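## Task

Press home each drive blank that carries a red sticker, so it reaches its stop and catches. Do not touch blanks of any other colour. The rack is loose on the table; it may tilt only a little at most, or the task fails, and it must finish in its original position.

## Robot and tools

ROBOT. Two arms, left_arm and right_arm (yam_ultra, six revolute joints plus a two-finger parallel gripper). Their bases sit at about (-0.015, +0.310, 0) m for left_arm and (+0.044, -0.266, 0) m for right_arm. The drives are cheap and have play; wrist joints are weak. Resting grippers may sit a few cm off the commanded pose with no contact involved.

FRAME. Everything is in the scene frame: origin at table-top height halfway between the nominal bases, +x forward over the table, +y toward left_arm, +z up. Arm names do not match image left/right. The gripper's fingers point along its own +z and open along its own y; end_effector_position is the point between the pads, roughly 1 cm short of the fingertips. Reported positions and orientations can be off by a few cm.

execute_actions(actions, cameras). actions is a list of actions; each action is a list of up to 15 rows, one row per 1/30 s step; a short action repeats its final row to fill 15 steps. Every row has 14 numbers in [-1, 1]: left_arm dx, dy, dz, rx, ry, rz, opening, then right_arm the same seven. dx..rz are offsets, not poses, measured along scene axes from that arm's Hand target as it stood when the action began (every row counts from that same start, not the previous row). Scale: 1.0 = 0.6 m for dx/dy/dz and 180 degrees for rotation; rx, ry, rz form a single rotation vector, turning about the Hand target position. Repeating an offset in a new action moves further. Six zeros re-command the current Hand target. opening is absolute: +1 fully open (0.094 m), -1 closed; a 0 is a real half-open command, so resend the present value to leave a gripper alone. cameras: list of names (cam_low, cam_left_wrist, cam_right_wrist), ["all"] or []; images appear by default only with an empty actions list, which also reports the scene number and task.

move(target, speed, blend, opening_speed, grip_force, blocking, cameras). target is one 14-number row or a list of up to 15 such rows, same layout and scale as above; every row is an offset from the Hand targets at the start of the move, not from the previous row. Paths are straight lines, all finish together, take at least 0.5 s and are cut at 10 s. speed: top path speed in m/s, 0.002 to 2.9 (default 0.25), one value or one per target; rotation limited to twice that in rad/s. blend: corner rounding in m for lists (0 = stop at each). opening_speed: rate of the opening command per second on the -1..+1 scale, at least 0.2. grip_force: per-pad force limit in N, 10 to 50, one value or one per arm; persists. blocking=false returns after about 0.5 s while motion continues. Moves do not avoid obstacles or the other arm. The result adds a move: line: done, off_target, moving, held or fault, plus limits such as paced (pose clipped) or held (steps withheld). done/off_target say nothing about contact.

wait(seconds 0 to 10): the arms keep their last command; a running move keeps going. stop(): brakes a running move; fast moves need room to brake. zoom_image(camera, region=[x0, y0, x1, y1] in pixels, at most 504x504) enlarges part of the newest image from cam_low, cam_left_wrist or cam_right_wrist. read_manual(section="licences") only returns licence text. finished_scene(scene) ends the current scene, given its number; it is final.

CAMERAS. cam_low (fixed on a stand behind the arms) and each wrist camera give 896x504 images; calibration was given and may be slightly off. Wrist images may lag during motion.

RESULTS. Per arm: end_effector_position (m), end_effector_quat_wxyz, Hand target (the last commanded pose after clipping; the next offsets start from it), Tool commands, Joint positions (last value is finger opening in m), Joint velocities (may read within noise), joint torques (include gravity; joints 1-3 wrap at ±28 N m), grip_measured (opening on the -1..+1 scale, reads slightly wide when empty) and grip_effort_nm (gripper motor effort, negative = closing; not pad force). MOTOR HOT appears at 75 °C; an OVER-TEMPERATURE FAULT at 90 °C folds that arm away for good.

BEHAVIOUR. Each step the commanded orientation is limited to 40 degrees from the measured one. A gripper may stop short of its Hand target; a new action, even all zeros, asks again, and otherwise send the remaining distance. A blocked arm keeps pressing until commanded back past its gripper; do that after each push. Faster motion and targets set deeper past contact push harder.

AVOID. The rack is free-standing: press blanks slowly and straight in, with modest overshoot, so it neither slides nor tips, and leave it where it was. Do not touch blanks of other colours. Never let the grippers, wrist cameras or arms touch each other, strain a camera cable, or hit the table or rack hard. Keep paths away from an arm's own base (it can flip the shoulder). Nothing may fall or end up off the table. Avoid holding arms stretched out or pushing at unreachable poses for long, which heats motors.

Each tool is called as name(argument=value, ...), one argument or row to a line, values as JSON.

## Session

execute_actions(
  actions=[],
)

Scene clock: 0.00 s.
left_arm: end_effector_position=(+0.2148, +0.3876, +0.0992) grip_measured=+1.000 grip_effort_nm=n/a end_effector_quat_wxyz=(+0.425, -0.238, +0.872, +0.040) | right_arm: end_effector_position=(+0.3073, -0.2564, +0.1244) grip_measured=+1.000 grip_effort_nm=n/a end_effector_quat_wxyz=(+0.536, -0.127, +0.834, -0.028)
Joint positions: left_arm=[0.294 0.568 0.32 -0.444 -0.068 -0.23 0.094] | right_arm=[-0.07 0.478 0.202 -0.166 -0.159 -0.278 0.094]
Joint velocities: within noise
Joint torques (N m): no reading
Heat: left arm: 22 °C; right arm: 23 °C.
Hand target: left_arm +0.2169, +0.3892, +0.1061; +0.434, -0.237, +0.868, +0.043 | right_arm +0.3069, -0.2552, +0.1264; +0.538, -0.126, +0.833, -0.025
Tool commands: left_gripper/opening=+1.0 right_gripper/opening=+1.0
camera_calibration:
cam_left_wrist: T_world_to_cam=[[0.436398, -0.89014, 0.131177, 0.237546], [-0.794399, -0.449638, -0.408358, 0.41944], [0.422478, 0.0739993, -0.903347, 0.0600707], [0, 0, 0, 1]] pos_world=[0.20416, 0.3956, 0.194386]
cam_right_wrist: T_world_to_cam=[[0.186611, -0.969601, 0.158272, -0.326526], [-0.744661, -0.244683, -0.620975, 0.281312], [0.640825, -0.00197793, -0.767685, -0.011278], [0, 0, 0, 1]] pos_world=[0.277643, -0.24779, 0.21771]

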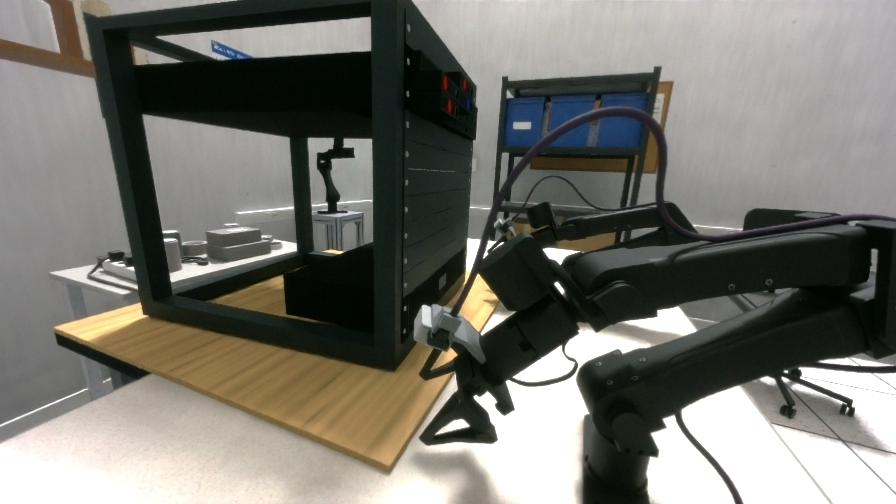

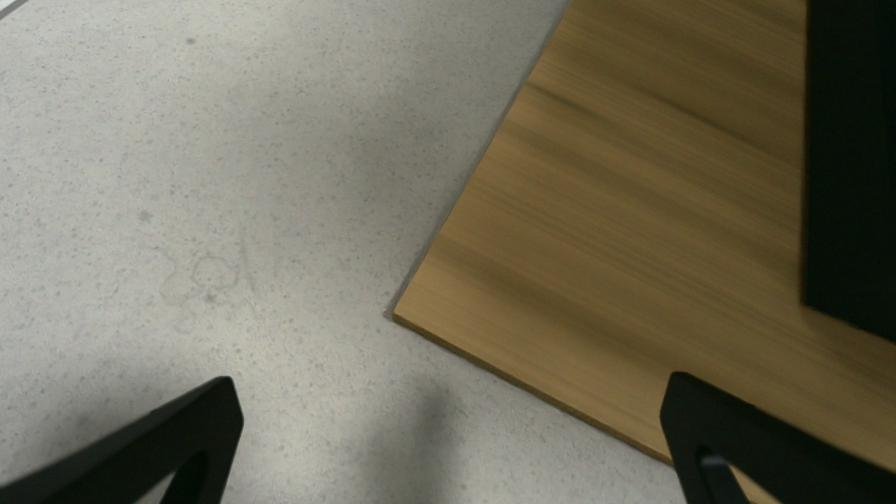

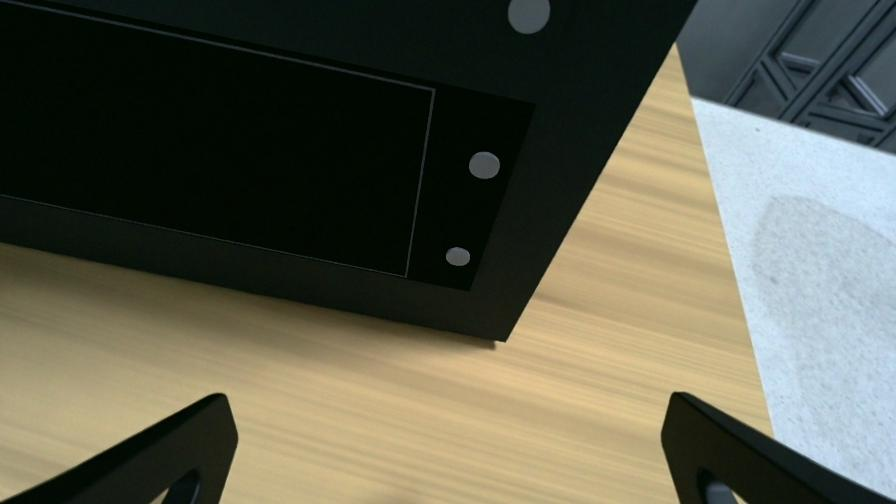

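move(
  target=[-0.028,-0.332,0.573,0.1076,-0.2823,-0.1188,-1,-0.145,0.175,0.539,0.1116,-0.2009,0.0691,-1],
  speed=0.3,
  cameras=["all"],
)

Scene clock: 5.50 s.
left_arm: end_effector_position=(+0.2008, +0.1918, +0.4458) grip_measured=-0.997 grip_effort_nm=-0.16 end_effector_quat_wxyz=(+0.784, +0.003, +0.621, +0.013) | right_arm: end_effector_position=(+0.2202, -0.1518, +0.4489) grip_measured=-0.997 grip_effort_nm=-0.18 end_effector_quat_wxyz=(+0.779, -0.113, +0.603, +0.132)
Joint positions: left_arm=[-1.231 0.75 0.76 0.653 -1.189 0.649 0] | right_arm=[1.329 0.449 0.808 0.064 0.924 -0.363 0]
Joint torques (N m): left_arm=[0.57 0.69 4.79 1.34 0.68 0.04] | right_arm=[0.88 2.88 4.46 2.07 -0.1 -0.11]
Heat: left arm: 22 °C; right arm: 25 °C.
Hand target: left_arm +0.2001, +0.1901, +0.4499; +0.793, +0.001, +0.609, +0.000 | right_arm +0.2199, -0.1503, +0.4498; +0.781, -0.106, +0.600, +0.138
Off the commanded pose: left_arm 0.005 m, 2 deg | right_arm 0.002 m, 1 deg.
move: done
camera_calibration:
cam_left_wrist: T_world_to_cam=[[0.00907348, -0.999393, -0.0336383, 0.204183], [-0.219011, 0.0308368, -0.975235, 0.506702], [0.97568, 0.0162159, -0.218598, -0.0117642], [0, 0, 0, 1]] pos_world=[0.120599, 0.188624, 0.498451]
cam_right_wrist: T_world_to_cam=[[0.360627, -0.932709, 0.00147181, -0.222524], [-0.180397, -0.0712974, -0.981006, 0.507193], [0.915099, 0.353512, -0.193969, 0.0298285], [0, 0, 0, 1]] pos_world=[0.144448, -0.181933, 0.503673]

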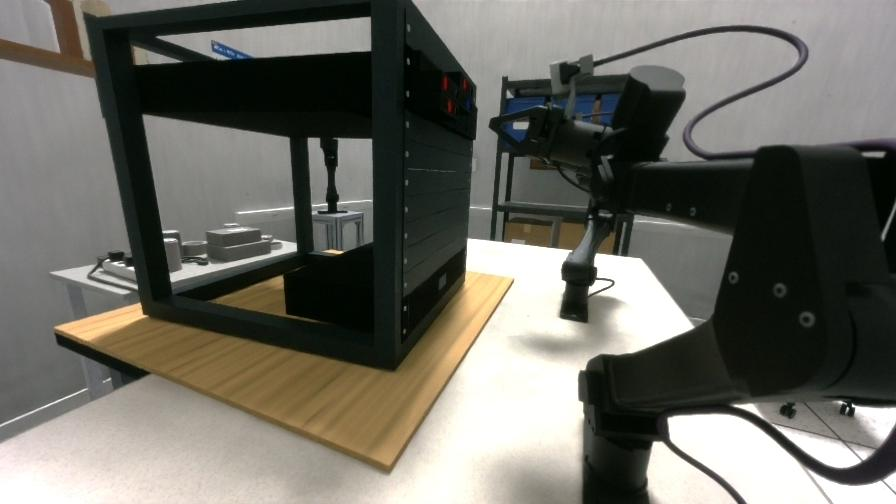

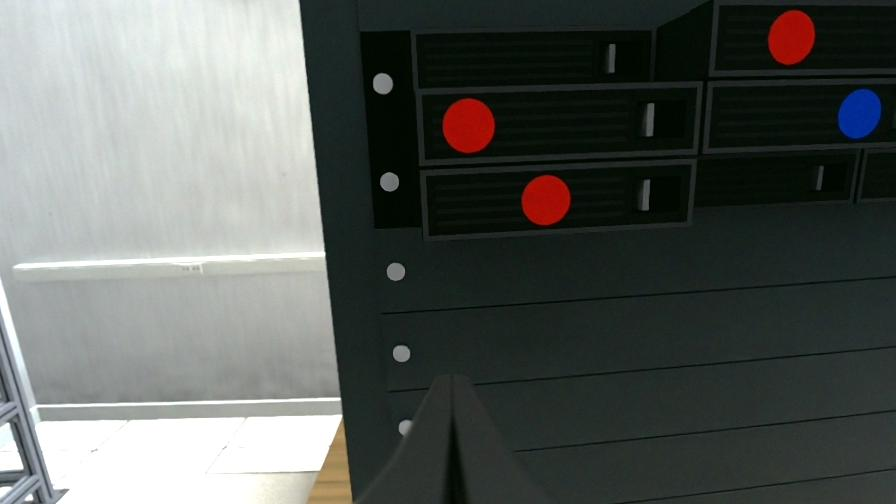

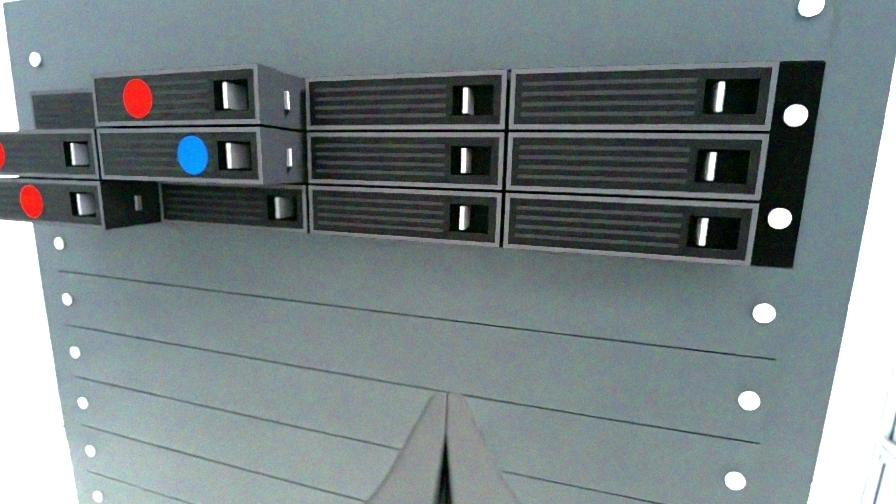

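move(
  target=[0.104,-0.061,0.055,-0.482,0.02,-0.1775,-1,0.06,0.292,0.071,0.4572,0.2351,-0.0213,-1],
  speed=0.25,
  cameras=["all"],
)

Scene clock: 22.03 s.
left_arm: end_effector_position=(+0.2638, +0.1541, +0.4725) grip_measured=-0.997 grip_effort_nm=-0.16 end_effector_quat_wxyz=(+0.534, -0.393, +0.444, -0.603) | right_arm: end_effector_position=(+0.2530, +0.0275, +0.4969) grip_measured=-0.997 grip_effort_nm=-0.19 end_effector_quat_wxyz=(+0.403, +0.494, +0.577, +0.511)
Joint positions: left_arm=[-0.879 0.935 0.933 0.415 -0.735 -1.284 0] | right_arm=[1.442 1.547 2.061 -0.962 1.206 2.033 0]
Joint torques (N m): left_arm=[0.58 -1.35 8.46 1.25 0.36 -0.06] | right_arm=[-0.98 -5.08 6.43 1.07 0.18 0.07]
Heat: left arm: 22 °C; right arm: 27 °C.
Hand target: left_arm +0.2625, +0.1535, +0.4829; +0.532, -0.385, +0.443, -0.610 | right_arm +0.2558, +0.0249, +0.4924; +0.414, +0.492, +0.587, +0.492
Off the commanded pose: left_arm 0.011 m, 1 deg | right_arm 0.006 m, 3 deg.
move: off_target (left_arm, right_arm)
camera_calibration:
cam_left_wrist: T_world_to_cam=[[-0.306277, 0.0254911, 0.951601, -0.373458], [-0.518371, -0.8429, -0.144261, 0.368657], [0.798427, -0.537466, 0.271375, -0.166207], [0, 0, 0, 1]] pos_world=[0.209423, 0.23093, 0.45367]
cam_right_wrist: T_world_to_cam=[[-0.148086, 0.0326797, -0.988434, 0.526912], [-0.584383, 0.803414, 0.114114, 0.106975], [0.797851, 0.594523, -0.0998767, -0.0778623], [0, 0, 0, 1]] pos_world=[0.202665, -0.0568738, 0.500834]

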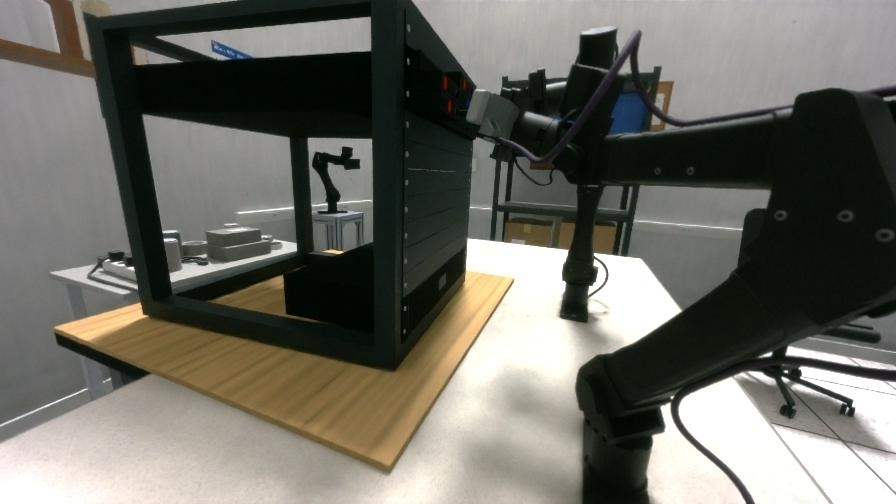

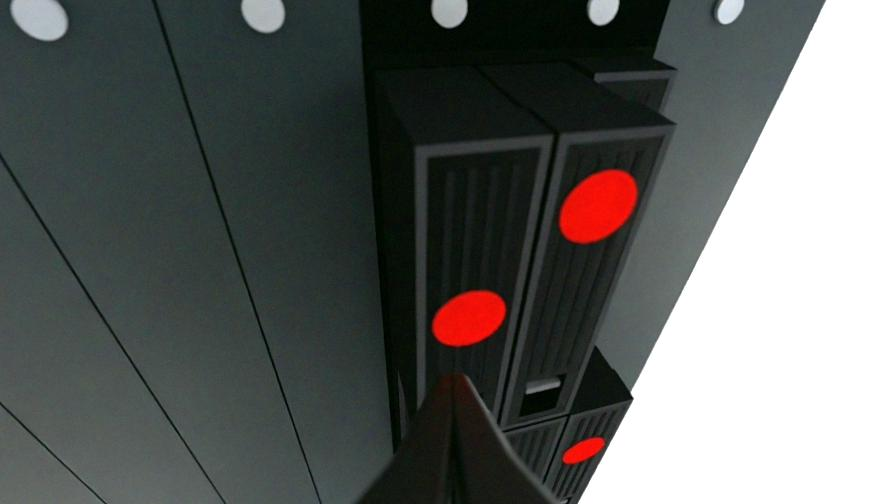

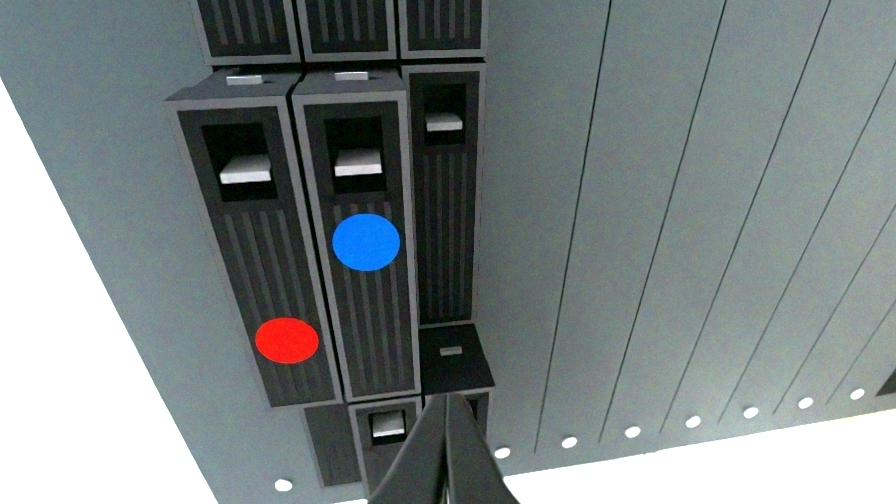

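move(
  target=[0.005,0,0.015,0,0,0,-1,0.0,0,0.0,0,0,0,1],
  speed=0.1,
  cameras=["all"],
)

Scene clock: 23.93 s.
left_arm: end_effector_position=(+0.2655, +0.1559, +0.4865) grip_measured=-0.997 grip_effort_nm=-0.16 end_effector_quat_wxyz=(+0.534, -0.393, +0.433, -0.611) | right_arm: end_effector_position=(+0.2530, +0.0272, +0.4964) grip_measured=+0.997 grip_effort_nm=0.14 end_effector_quat_wxyz=(+0.403, +0.494, +0.578, +0.510)
Joint positions: left_arm=[-0.865 0.951 0.978 0.408 -0.723 -1.292 0] | right_arm=[1.442 1.547 2.061 -0.967 1.206 2.036 0.094]
Joint torques (N m): left_arm=[0.53 -1.29 8.32 1.01 0.37 -0.06] | right_arm=[-0.98 -4.92 6.71 1.07 0.19 0.06]
Heat: left arm: 22 °C; right arm: 27 °C.
Hand target: left_arm +0.2656, +0.1535, +0.4919; +0.532, -0.385, +0.443, -0.610 | right_arm +0.2558, +0.0249, +0.4924; +0.414, +0.492, +0.587, +0.492
Off the commanded pose: left_arm 0.006 m, 1 deg | right_arm 0.005 m, 3 deg.
move: off_target (right_arm)
camera_calibration:
cam_left_wrist: T_world_to_cam=[[-0.321623, 0.0447734, 0.945808, -0.382545], [-0.515913, -0.845873, -0.135394, 0.368613], [0.793972, -0.531501, 0.295152, -0.181708], [0, 0, 0, 1]] pos_world=[0.211408, 0.232349, 0.465354]
cam_right_wrist: T_world_to_cam=[[-0.149253, 0.0311758, -0.988307, 0.526617], [-0.583877, 0.803864, 0.113534, 0.107475], [0.798004, 0.593995, -0.101776, -0.0768314], [0, 0, 0, 1]] pos_world=[0.202663, -0.0571753, 0.500438]

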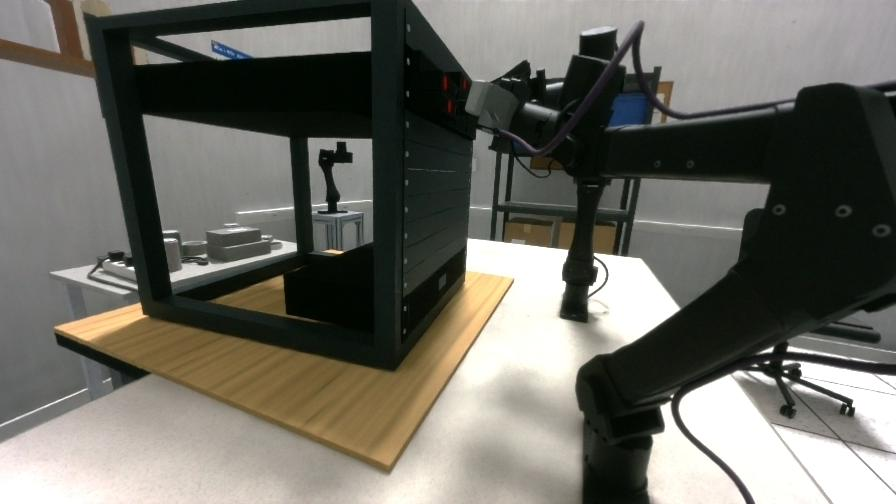

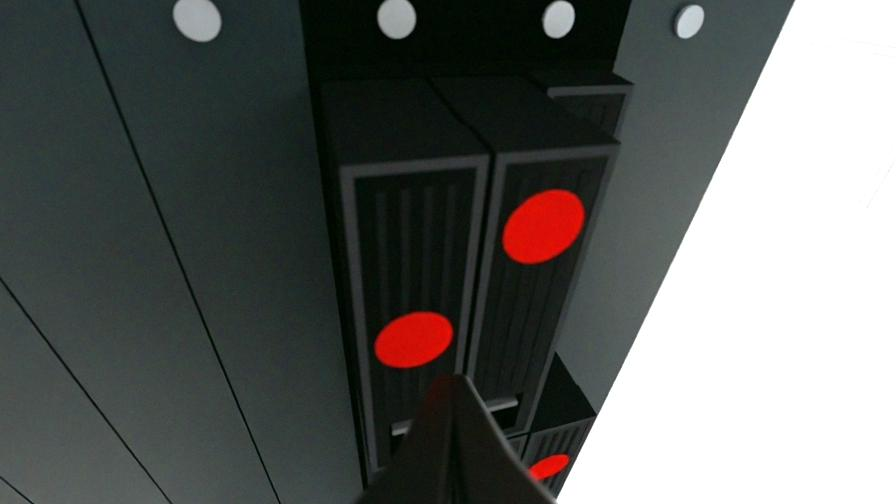

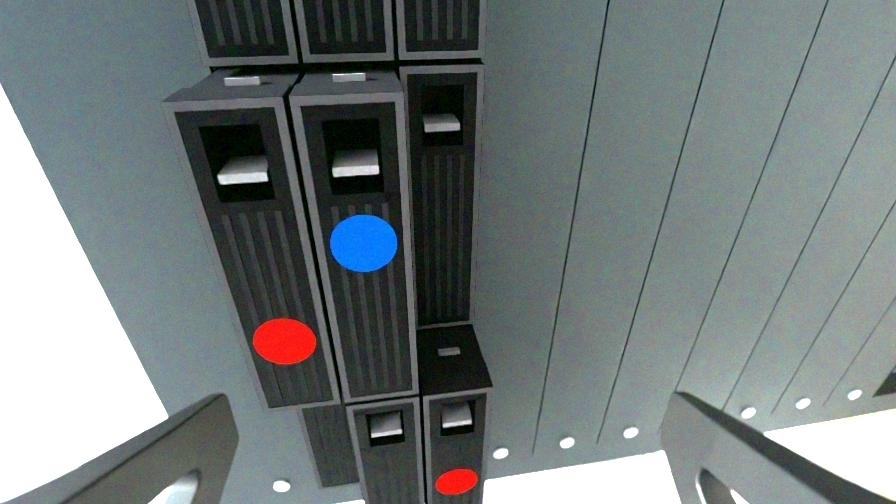

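move(
  target=[0.05,0.004,-0.003,0,0,0,-1,0.07,-0.006,0.0,0,0,0,1],
  speed=0.05,
  cameras=["all"],
)

Scene clock: 27.10 s.
left_arm: end_effector_position=(+0.2951, +0.1578, +0.4845) grip_measured=-0.997 grip_effort_nm=-0.16 end_effector_quat_wxyz=(+0.534, -0.391, +0.435, -0.611) | right_arm: end_effector_position=(+0.2948, +0.0210, +0.4928) grip_measured=+0.997 grip_effort_nm=0.14 end_effector_quat_wxyz=(+0.409, +0.493, +0.589, +0.492)
Joint positions: left_arm=[-0.736 1.02 1.007 0.406 -0.602 -1.354 0] | right_arm=[1.283 1.547 2.041 -0.877 1.064 1.912 0.094]
Joint torques (N m): left_arm=[0.57 -2 8.54 1.11 0.32 -0.07] | right_arm=[-0.8 -6.48 3.97 2.17 0.13 -0.16]
Heat: left arm: 22 °C; right arm: 27 °C.
Hand target: left_arm +0.2955, +0.1558, +0.4902; +0.532, -0.385, +0.443, -0.610 | right_arm +0.2979, +0.0213, +0.4924; +0.414, +0.492, +0.587, +0.492
Off the commanded pose: left_arm 0.006 m, 1 deg | right_arm 0.003 m, 1 deg.
move: done
camera_calibration:
cam_left_wrist: T_world_to_cam=[[-0.322755, 0.0422539, 0.945539, -0.370265], [-0.51772, -0.844183, -0.138996, 0.387214], [0.792335, -0.534387, 0.29434, -0.202239], [0, 0, 0, 1]] pos_world=[0.241205, 0.234451, 0.463449]
cam_right_wrist: T_world_to_cam=[[-0.167411, -0.00577922, -0.98587, 0.534509], [-0.5755, 0.812501, 0.0929629, 0.144752], [0.800483, 0.582931, -0.139347, -0.0888709], [0, 0, 0, 1]] pos_world=[0.243927, -0.0627164, 0.501116]

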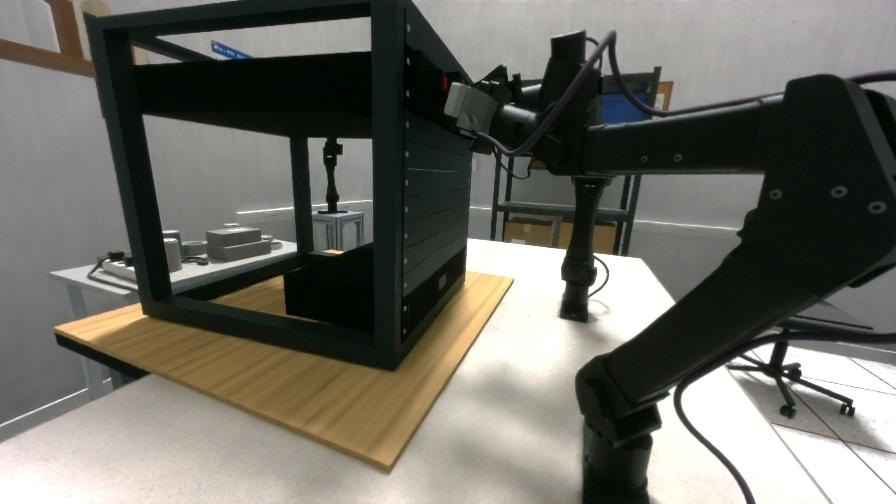

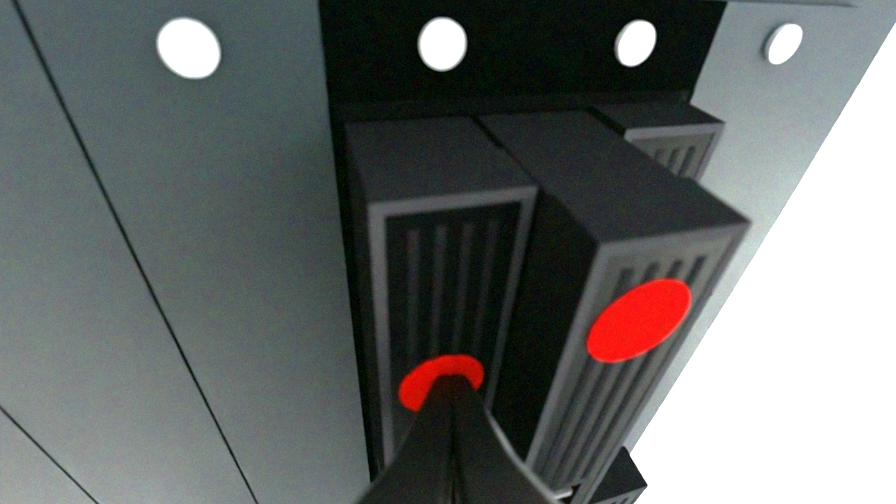

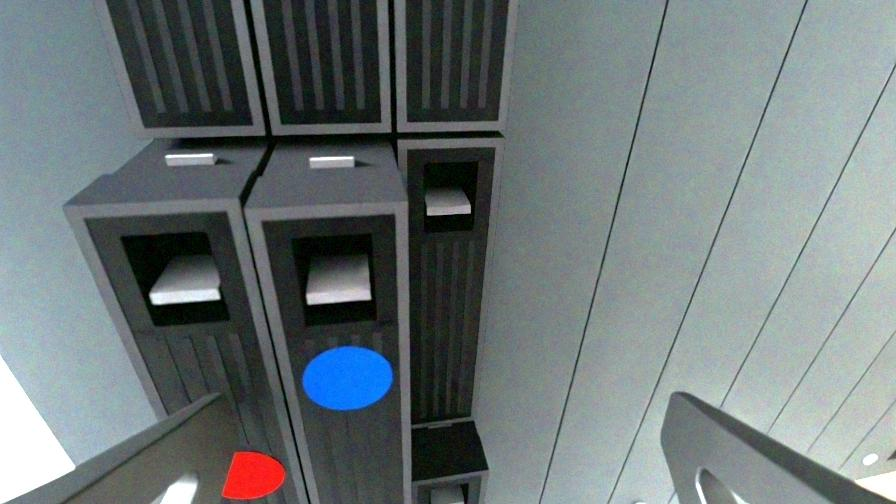

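move(
  target=[0.06,0.0055,-0.004,0,0,0,-1,0.055,0.005,0.0,0,0,0,1],
  speed=0.05,
  cameras=["all"],
)

Scene clock: 30.43 s.
left_arm: end_effector_position=(+0.3199, +0.1594, +0.4798) grip_measured=-0.997 grip_effort_nm=-0.16 end_effector_quat_wxyz=(+0.528, -0.391, +0.442, -0.611) | right_arm: end_effector_position=(+0.3247, +0.0195, +0.4942) grip_measured=+0.997 grip_effort_nm=0.14 end_effector_quat_wxyz=(+0.408, +0.494, +0.588, +0.494)
Joint positions: left_arm=[-0.642 1.078 1.036 0.395 -0.504 -1.407 0] | right_arm=[1.177 1.563 2.041 -0.798 0.964 1.845 0.094]
Joint torques (N m): left_arm=[3.56 0.42 9.7 1.54 0.48 -0.06] | right_arm=[-1.05 -5.33 5.01 2.26 0.08 -0.18]
Heat: left arm: 23 °C; right arm: 28 °C.
Hand target: left_arm +0.3315, +0.1591, +0.4877; +0.532, -0.385, +0.443, -0.610 | right_arm +0.3309, +0.0243, +0.4924; +0.414, +0.492, +0.587, +0.492
Off the commanded pose: left_arm 0.014 m, 1 deg | right_arm 0.008 m, 1 deg.
move: off_target (left_arm)
camera_calibration:
cam_left_wrist: T_world_to_cam=[[-0.309361, 0.0422257, 0.950007, -0.364249], [-0.530499, -0.836776, -0.135559, 0.402077], [0.789219, -0.545915, 0.281266, -0.210577], [0, 0, 0, 1]] pos_world=[0.266808, 0.236872, 0.459772]
cam_right_wrist: T_world_to_cam=[[-0.16662, -0.00136618, -0.98602, 0.540529], [-0.575433, 0.812182, 0.0961128, 0.16147], [0.800696, 0.583403, -0.136112, -0.113463], [0, 0, 0, 1]] pos_world=[0.273828, -0.0642099, 0.50201]

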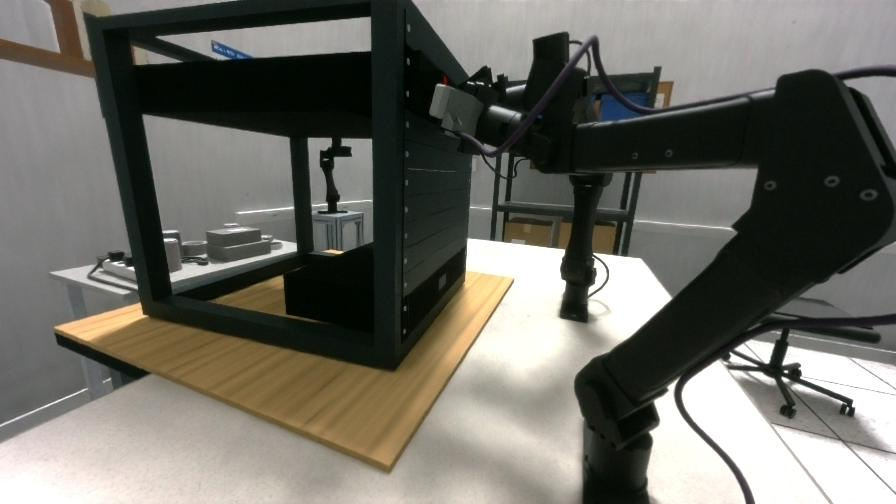

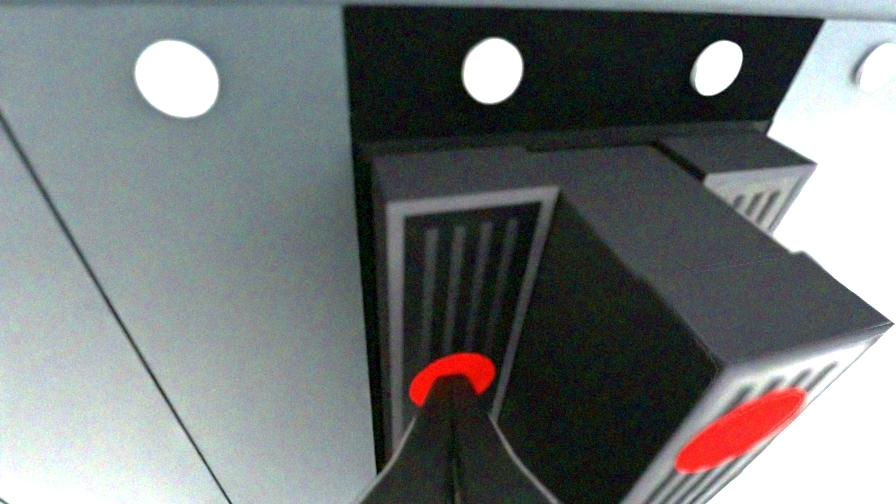

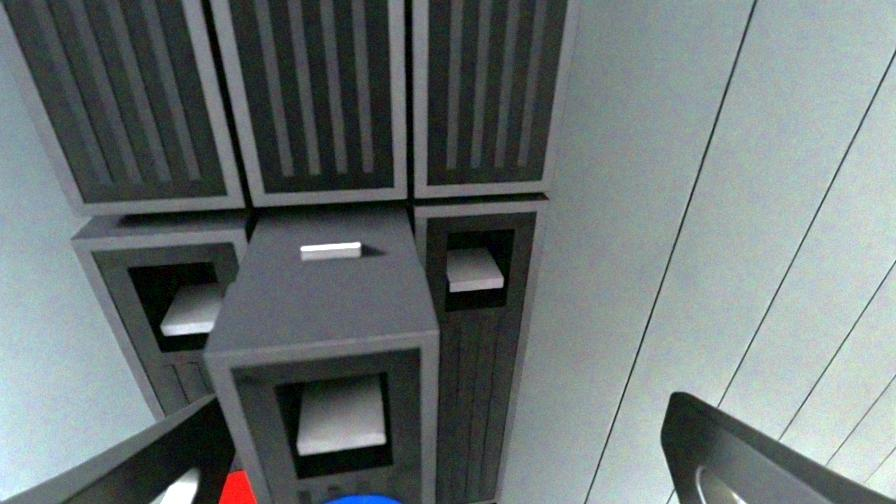

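move(
  target=[0.02,0.002,-0.002,0,0,0,-1,0.055,0.005,0.004,0,0,0,1],
  speed=0.05,
  cameras=["all"],
)

Scene clock: 32.23 s.
left_arm: end_effector_position=(+0.3209, +0.1595, +0.4799) grip_measured=-0.997 grip_effort_nm=-0.16 end_effector_quat_wxyz=(+0.522, -0.388, +0.444, -0.615) | right_arm: end_effector_position=(+0.3311, +0.0198, +0.4952) grip_measured=+0.997 grip_effort_nm=0.14 end_effector_quat_wxyz=(+0.401, +0.485, +0.600, +0.493)
Joint positions: left_arm=[-0.627 1.075 1.036 0.388 -0.475 -1.42 0] | right_arm=[1.145 1.569 2.062 -0.808 0.906 1.819 0.094]
Joint torques (N m): left_arm=[5.65 3.17 10.37 1.76 0.54 -0.07] | right_arm=[-7.47 -1.99 6.58 2.88 -0.15 -0.36]
Heat: left arm: 23 °C; right arm: 28 °C.
Hand target: left_arm +0.3436, +0.1604, +0.4864; +0.532, -0.385, +0.443, -0.610 | right_arm +0.3639, +0.0274, +0.4947; +0.414, +0.492, +0.587, +0.492
Off the commanded pose: left_arm 0.024 m, 1 deg | right_arm 0.034 m, 2 deg.
move: off_target (left_arm, right_arm)
camera_calibration:
cam_left_wrist: T_world_to_cam=[[-0.30892, 0.0493262, 0.949808, -0.365233], [-0.544315, -0.828105, -0.13403, 0.404958], [0.779929, -0.558399, 0.282667, -0.206941], [0, 0, 0, 1]] pos_world=[0.268996, 0.237808, 0.459673]
cam_right_wrist: T_world_to_cam=[[-0.175669, -0.0189687, -0.984267, 0.545021], [-0.597514, 0.796645, 0.0912894, 0.174752], [0.78238, 0.604149, -0.15128, -0.105436], [0, 0, 0, 1]] pos_world=[0.28265, -0.0651779, 0.504542]

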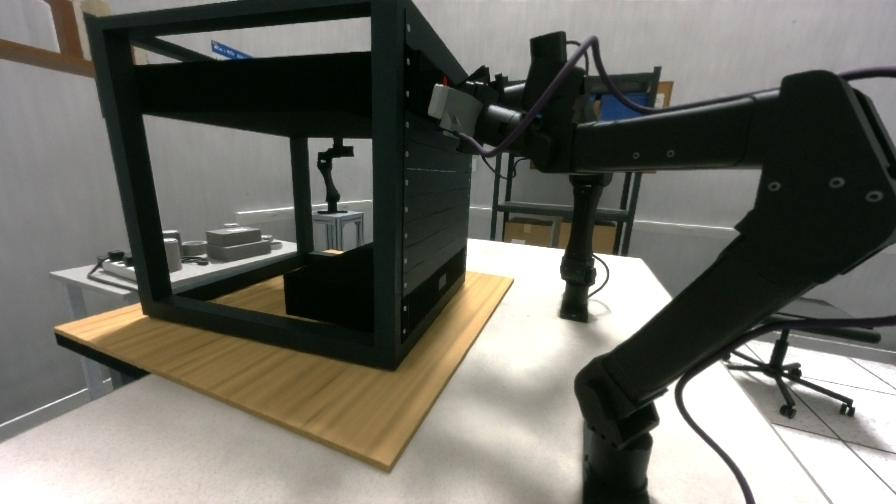

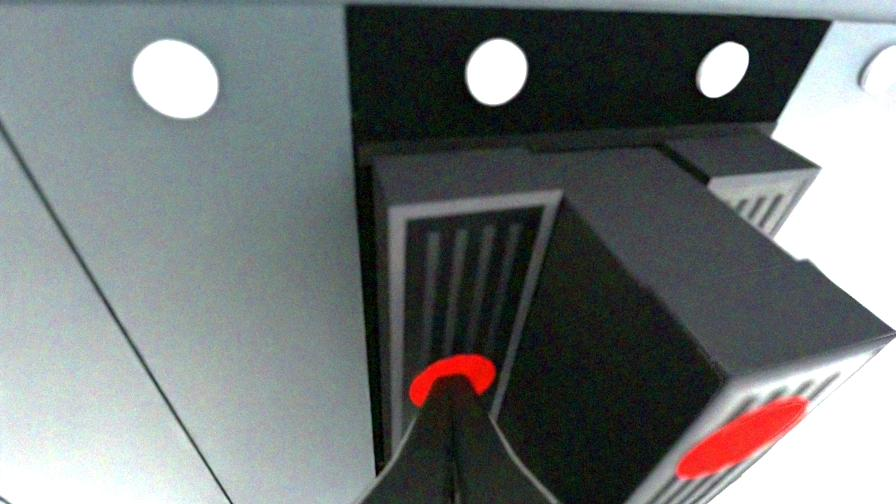

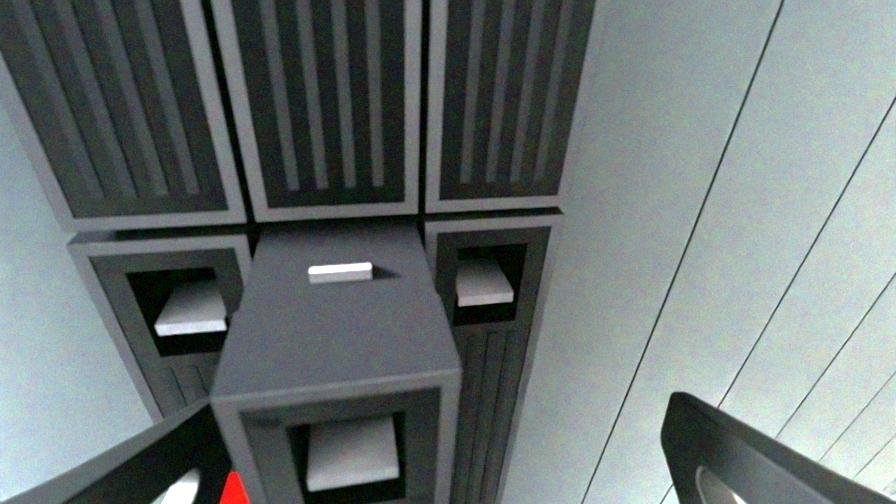

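move(
  target=[
    [-0.138,-0.01,0,0,0,0,-1,-0.2,-0.02,0.0,0,0,0,1],
    [-0.138,-0.01,0.05,0,0,0,-1,-0.2,-0.02,0.0,0,0,0,1],
  ],
  speed=0.12,
  cameras=["all"],
)

Scene clock: 36.07 s.
left_arm: end_effector_position=(+0.2614, +0.1550, +0.5144) grip_measured=-0.997 grip_effort_nm=-0.16 end_effector_quat_wxyz=(+0.526, -0.389, +0.431, -0.622) | right_arm: end_effector_position=(+0.2448, +0.0206, +0.4959) grip_measured=+0.997 grip_effort_nm=0.14 end_effector_quat_wxyz=(+0.393, +0.494, +0.584, +0.510)
Joint positions: left_arm=[-0.87 0.97 1.09 0.323 -0.708 -1.304 0] | right_arm=[1.465 1.532 2.075 -1.041 1.203 2.086 0.094]
Joint torques (N m): left_arm=[-0.65 -1.26 7.82 0.99 0.04 0.14] | right_arm=[0.94 -4.85 6.23 1.04 0.57 0.07]
Heat: left arm: 23 °C; right arm: 28 °C.
Hand target: left_arm +0.2607, +0.1544, +0.5165; +0.532, -0.385, +0.443, -0.610 | right_arm +0.2439, +0.0155, +0.4947; +0.414, +0.492, +0.587, +0.492
Off the commanded pose: left_arm 0.002 m, 2 deg | right_arm 0.005 m, 3 deg.
move: off_target (right_arm)
camera_calibration:
cam_left_wrist: T_world_to_cam=[[-0.329379, 0.066283, 0.941868, -0.409315], [-0.534152, -0.835643, -0.12799, 0.368954], [0.778583, -0.545258, 0.310649, -0.188965], [0, 0, 0, 1]] pos_world=[0.209382, 0.23241, 0.491445]
cam_right_wrist: T_world_to_cam=[[-0.166329, 0.0317174, -0.98556, 0.527994], [-0.59563, 0.793307, 0.126052, 0.10493], [0.785849, 0.607996, -0.113058, -0.0582035], [0, 0, 0, 1]] pos_world=[0.196059, -0.0646005, 0.500563]

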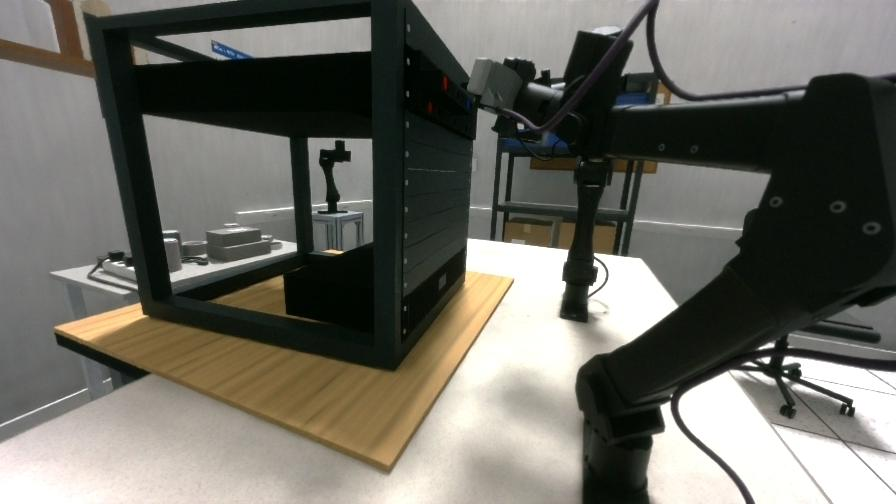

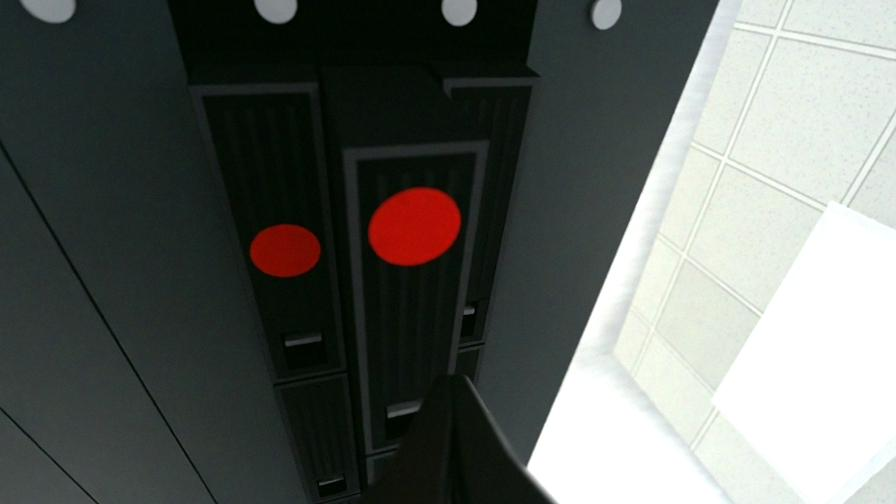

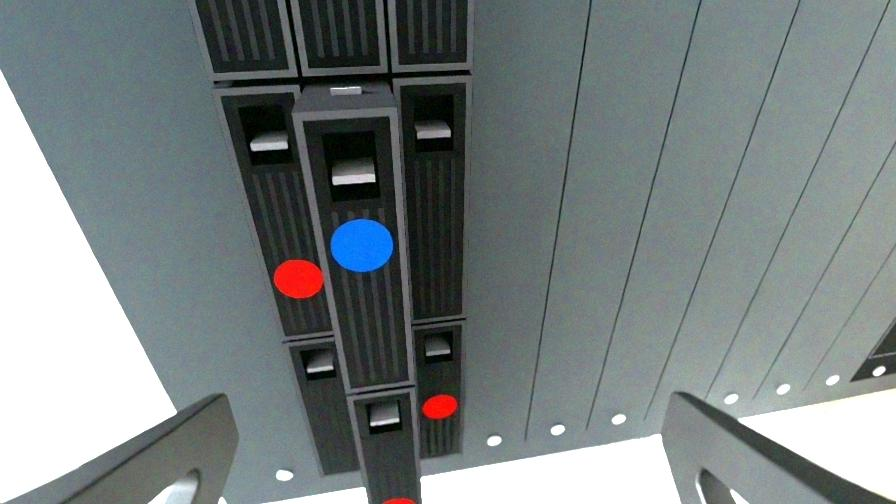

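move(
  target=[0.1405,0.013,0,0,0,0,-1,0,0,0.0,0,0,0,1],
  speed=0.06,
  cameras=["cam_low","cam_left_wrist"],
)

Scene clock: 39.07 s.
left_arm: end_effector_position=(+0.3209, +0.1624, +0.5090) grip_measured=-0.997 grip_effort_nm=-0.16 end_effector_quat_wxyz=(+0.522, -0.388, +0.448, -0.614) | right_arm: end_effector_position=(+0.2448, +0.0205, +0.4957) grip_measured=+0.997 grip_effort_nm=0.14 end_effector_quat_wxyz=(+0.393, +0.494, +0.584, +0.510)
Joint positions: left_arm=[-0.614 1.096 1.171 0.265 -0.459 -1.425 0] | right_arm=[1.465 1.532 2.075 -1.042 1.203 2.087 0.094]
Joint torques (N m): left_arm=[5.35 3.74 10.35 1.91 0.47 -0.07] | right_arm=[0.94 -4.78 6.31 1.05 0.57 0.07]
Heat: left arm: 23 °C; right arm: 28 °C.
Hand target: left_arm +0.3450, +0.1621, +0.5165; +0.532, -0.385, +0.443, -0.610 | right_arm +0.2439, +0.0155, +0.4947; +0.414, +0.492, +0.587, +0.492
Off the commanded pose: left_arm 0.025 m, 1 deg | right_arm 0.005 m, 3 deg.
move: off_target (left_arm, right_arm)
camera_calibration:
cam_left_wrist: T_world_to_cam=[[-0.304868, 0.0455326, 0.951305, -0.394542], [-0.546928, -0.826102, -0.135736, 0.412687], [0.779695, -0.561678, 0.276756, -0.210046], [0, 0, 0, 1]] pos_world=[0.269199, 0.240908, 0.489478]
Images, in order (width x height): cam_low 896x504, cam_left_wrist 896x504.

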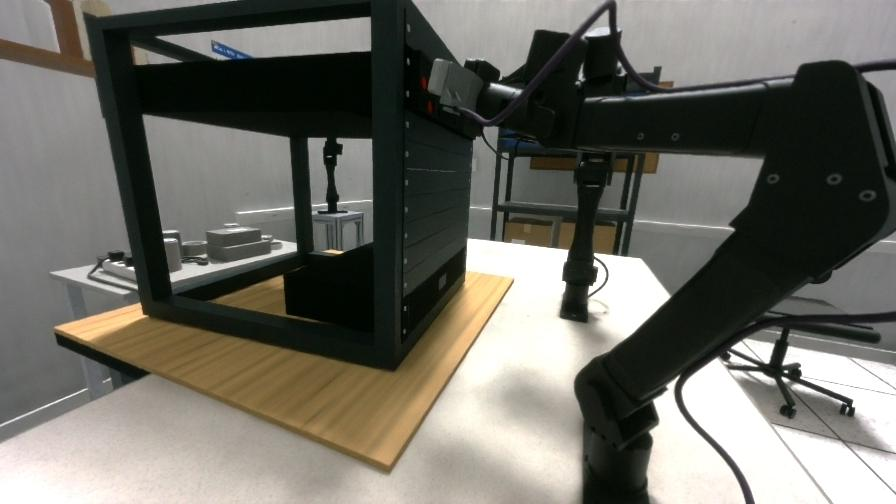

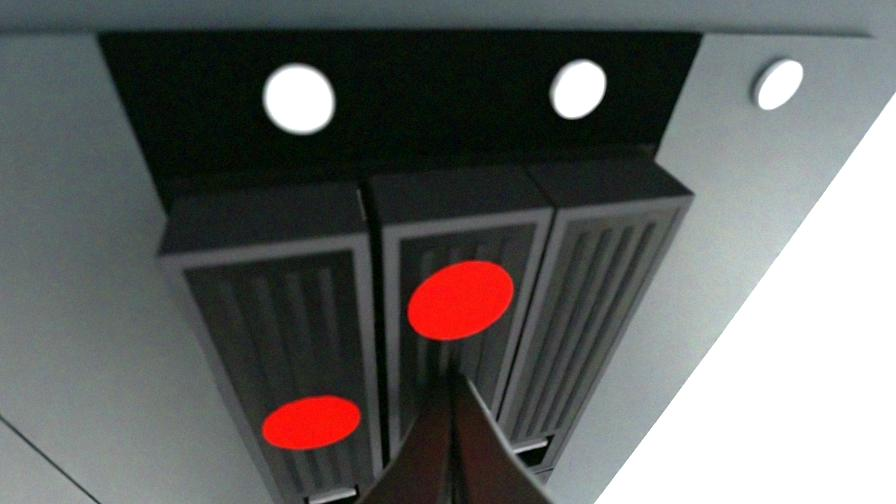

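move(
  target=[-0.15,-0.012,0,0,0,0,-1,0,0,0.0,0,0,0,1],
  speed=0.15,
  cameras=["all"],
)

Scene clock: 41.07 s.
left_arm: end_effector_position=(+0.2557, +0.1552, +0.5178) grip_measured=-0.997 grip_effort_nm=-0.16 end_effector_quat_wxyz=(+0.525, -0.389, +0.442, -0.615) | right_arm: end_effector_position=(+0.2448, +0.0205, +0.4957) grip_measured=+0.997 grip_effort_nm=0.14 end_effector_quat_wxyz=(+0.393, +0.494, +0.584, +0.510)
Joint positions: left_arm=[-0.896 0.96 1.122 0.262 -0.729 -1.295 0] | right_arm=[1.465 1.532 2.075 -1.042 1.203 2.087 0.094]
Joint torques (N m): left_arm=[-0.66 -1.43 4.9 1.6 0.03 0.17] | right_arm=[0.92 -4.79 6.31 1.04 0.57 0.07]
Heat: left arm: 24 °C; right arm: 28 °C.
Hand target: left_arm +0.2550, +0.1550, +0.5165; +0.532, -0.385, +0.443, -0.610 | right_arm +0.2439, +0.0155, +0.4947; +0.414, +0.492, +0.587, +0.492
Off the commanded pose: left_arm 0.001 m, 1 deg | right_arm 0.005 m, 3 deg.
move: off_target (right_arm)
camera_calibration:
cam_left_wrist: T_world_to_cam=[[-0.31211, 0.0495361, 0.948754, -0.419914], [-0.538857, -0.831696, -0.133843, 0.370092], [0.782445, -0.553017, 0.286274, -0.172702], [0, 0, 0, 1]] pos_world=[0.203497, 0.233098, 0.497369]
cam_right_wrist: T_world_to_cam=[[-0.16682, 0.0317684, -0.985475, 0.527858], [-0.595297, 0.793509, 0.126351, 0.104831], [0.785998, 0.607728, -0.113462, -0.0580092], [0, 0, 0, 1]] pos_world=[0.196058, -0.0646999, 0.500364]

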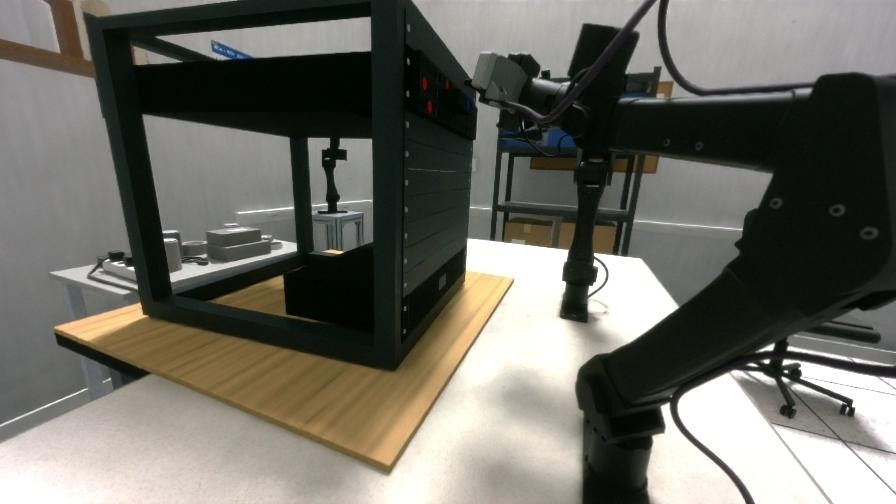

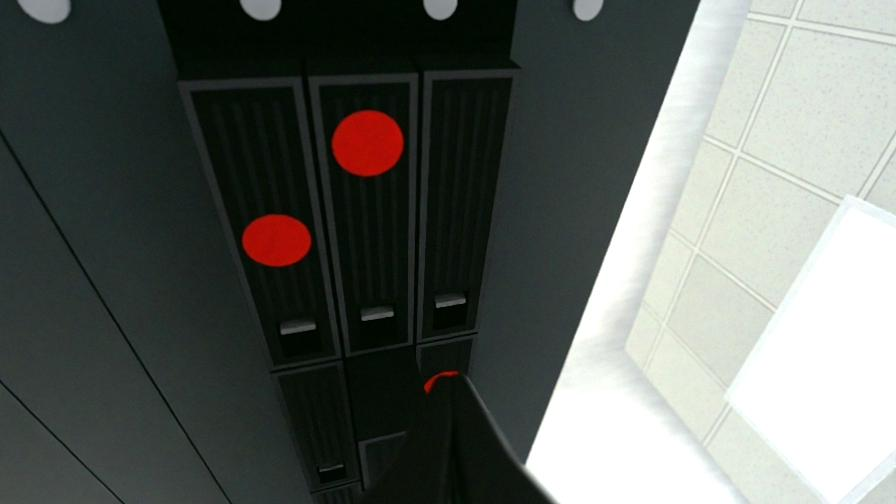

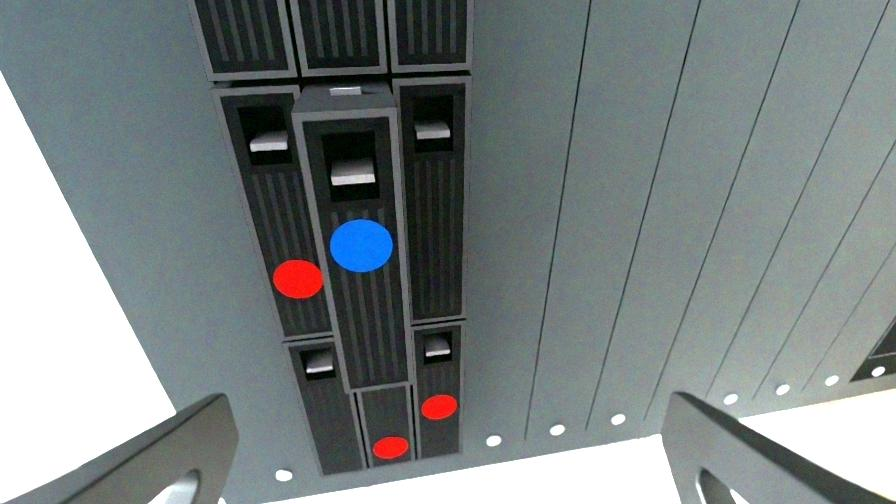

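finished_scene(
  scene=3,
)

The scene is finished: the task was done.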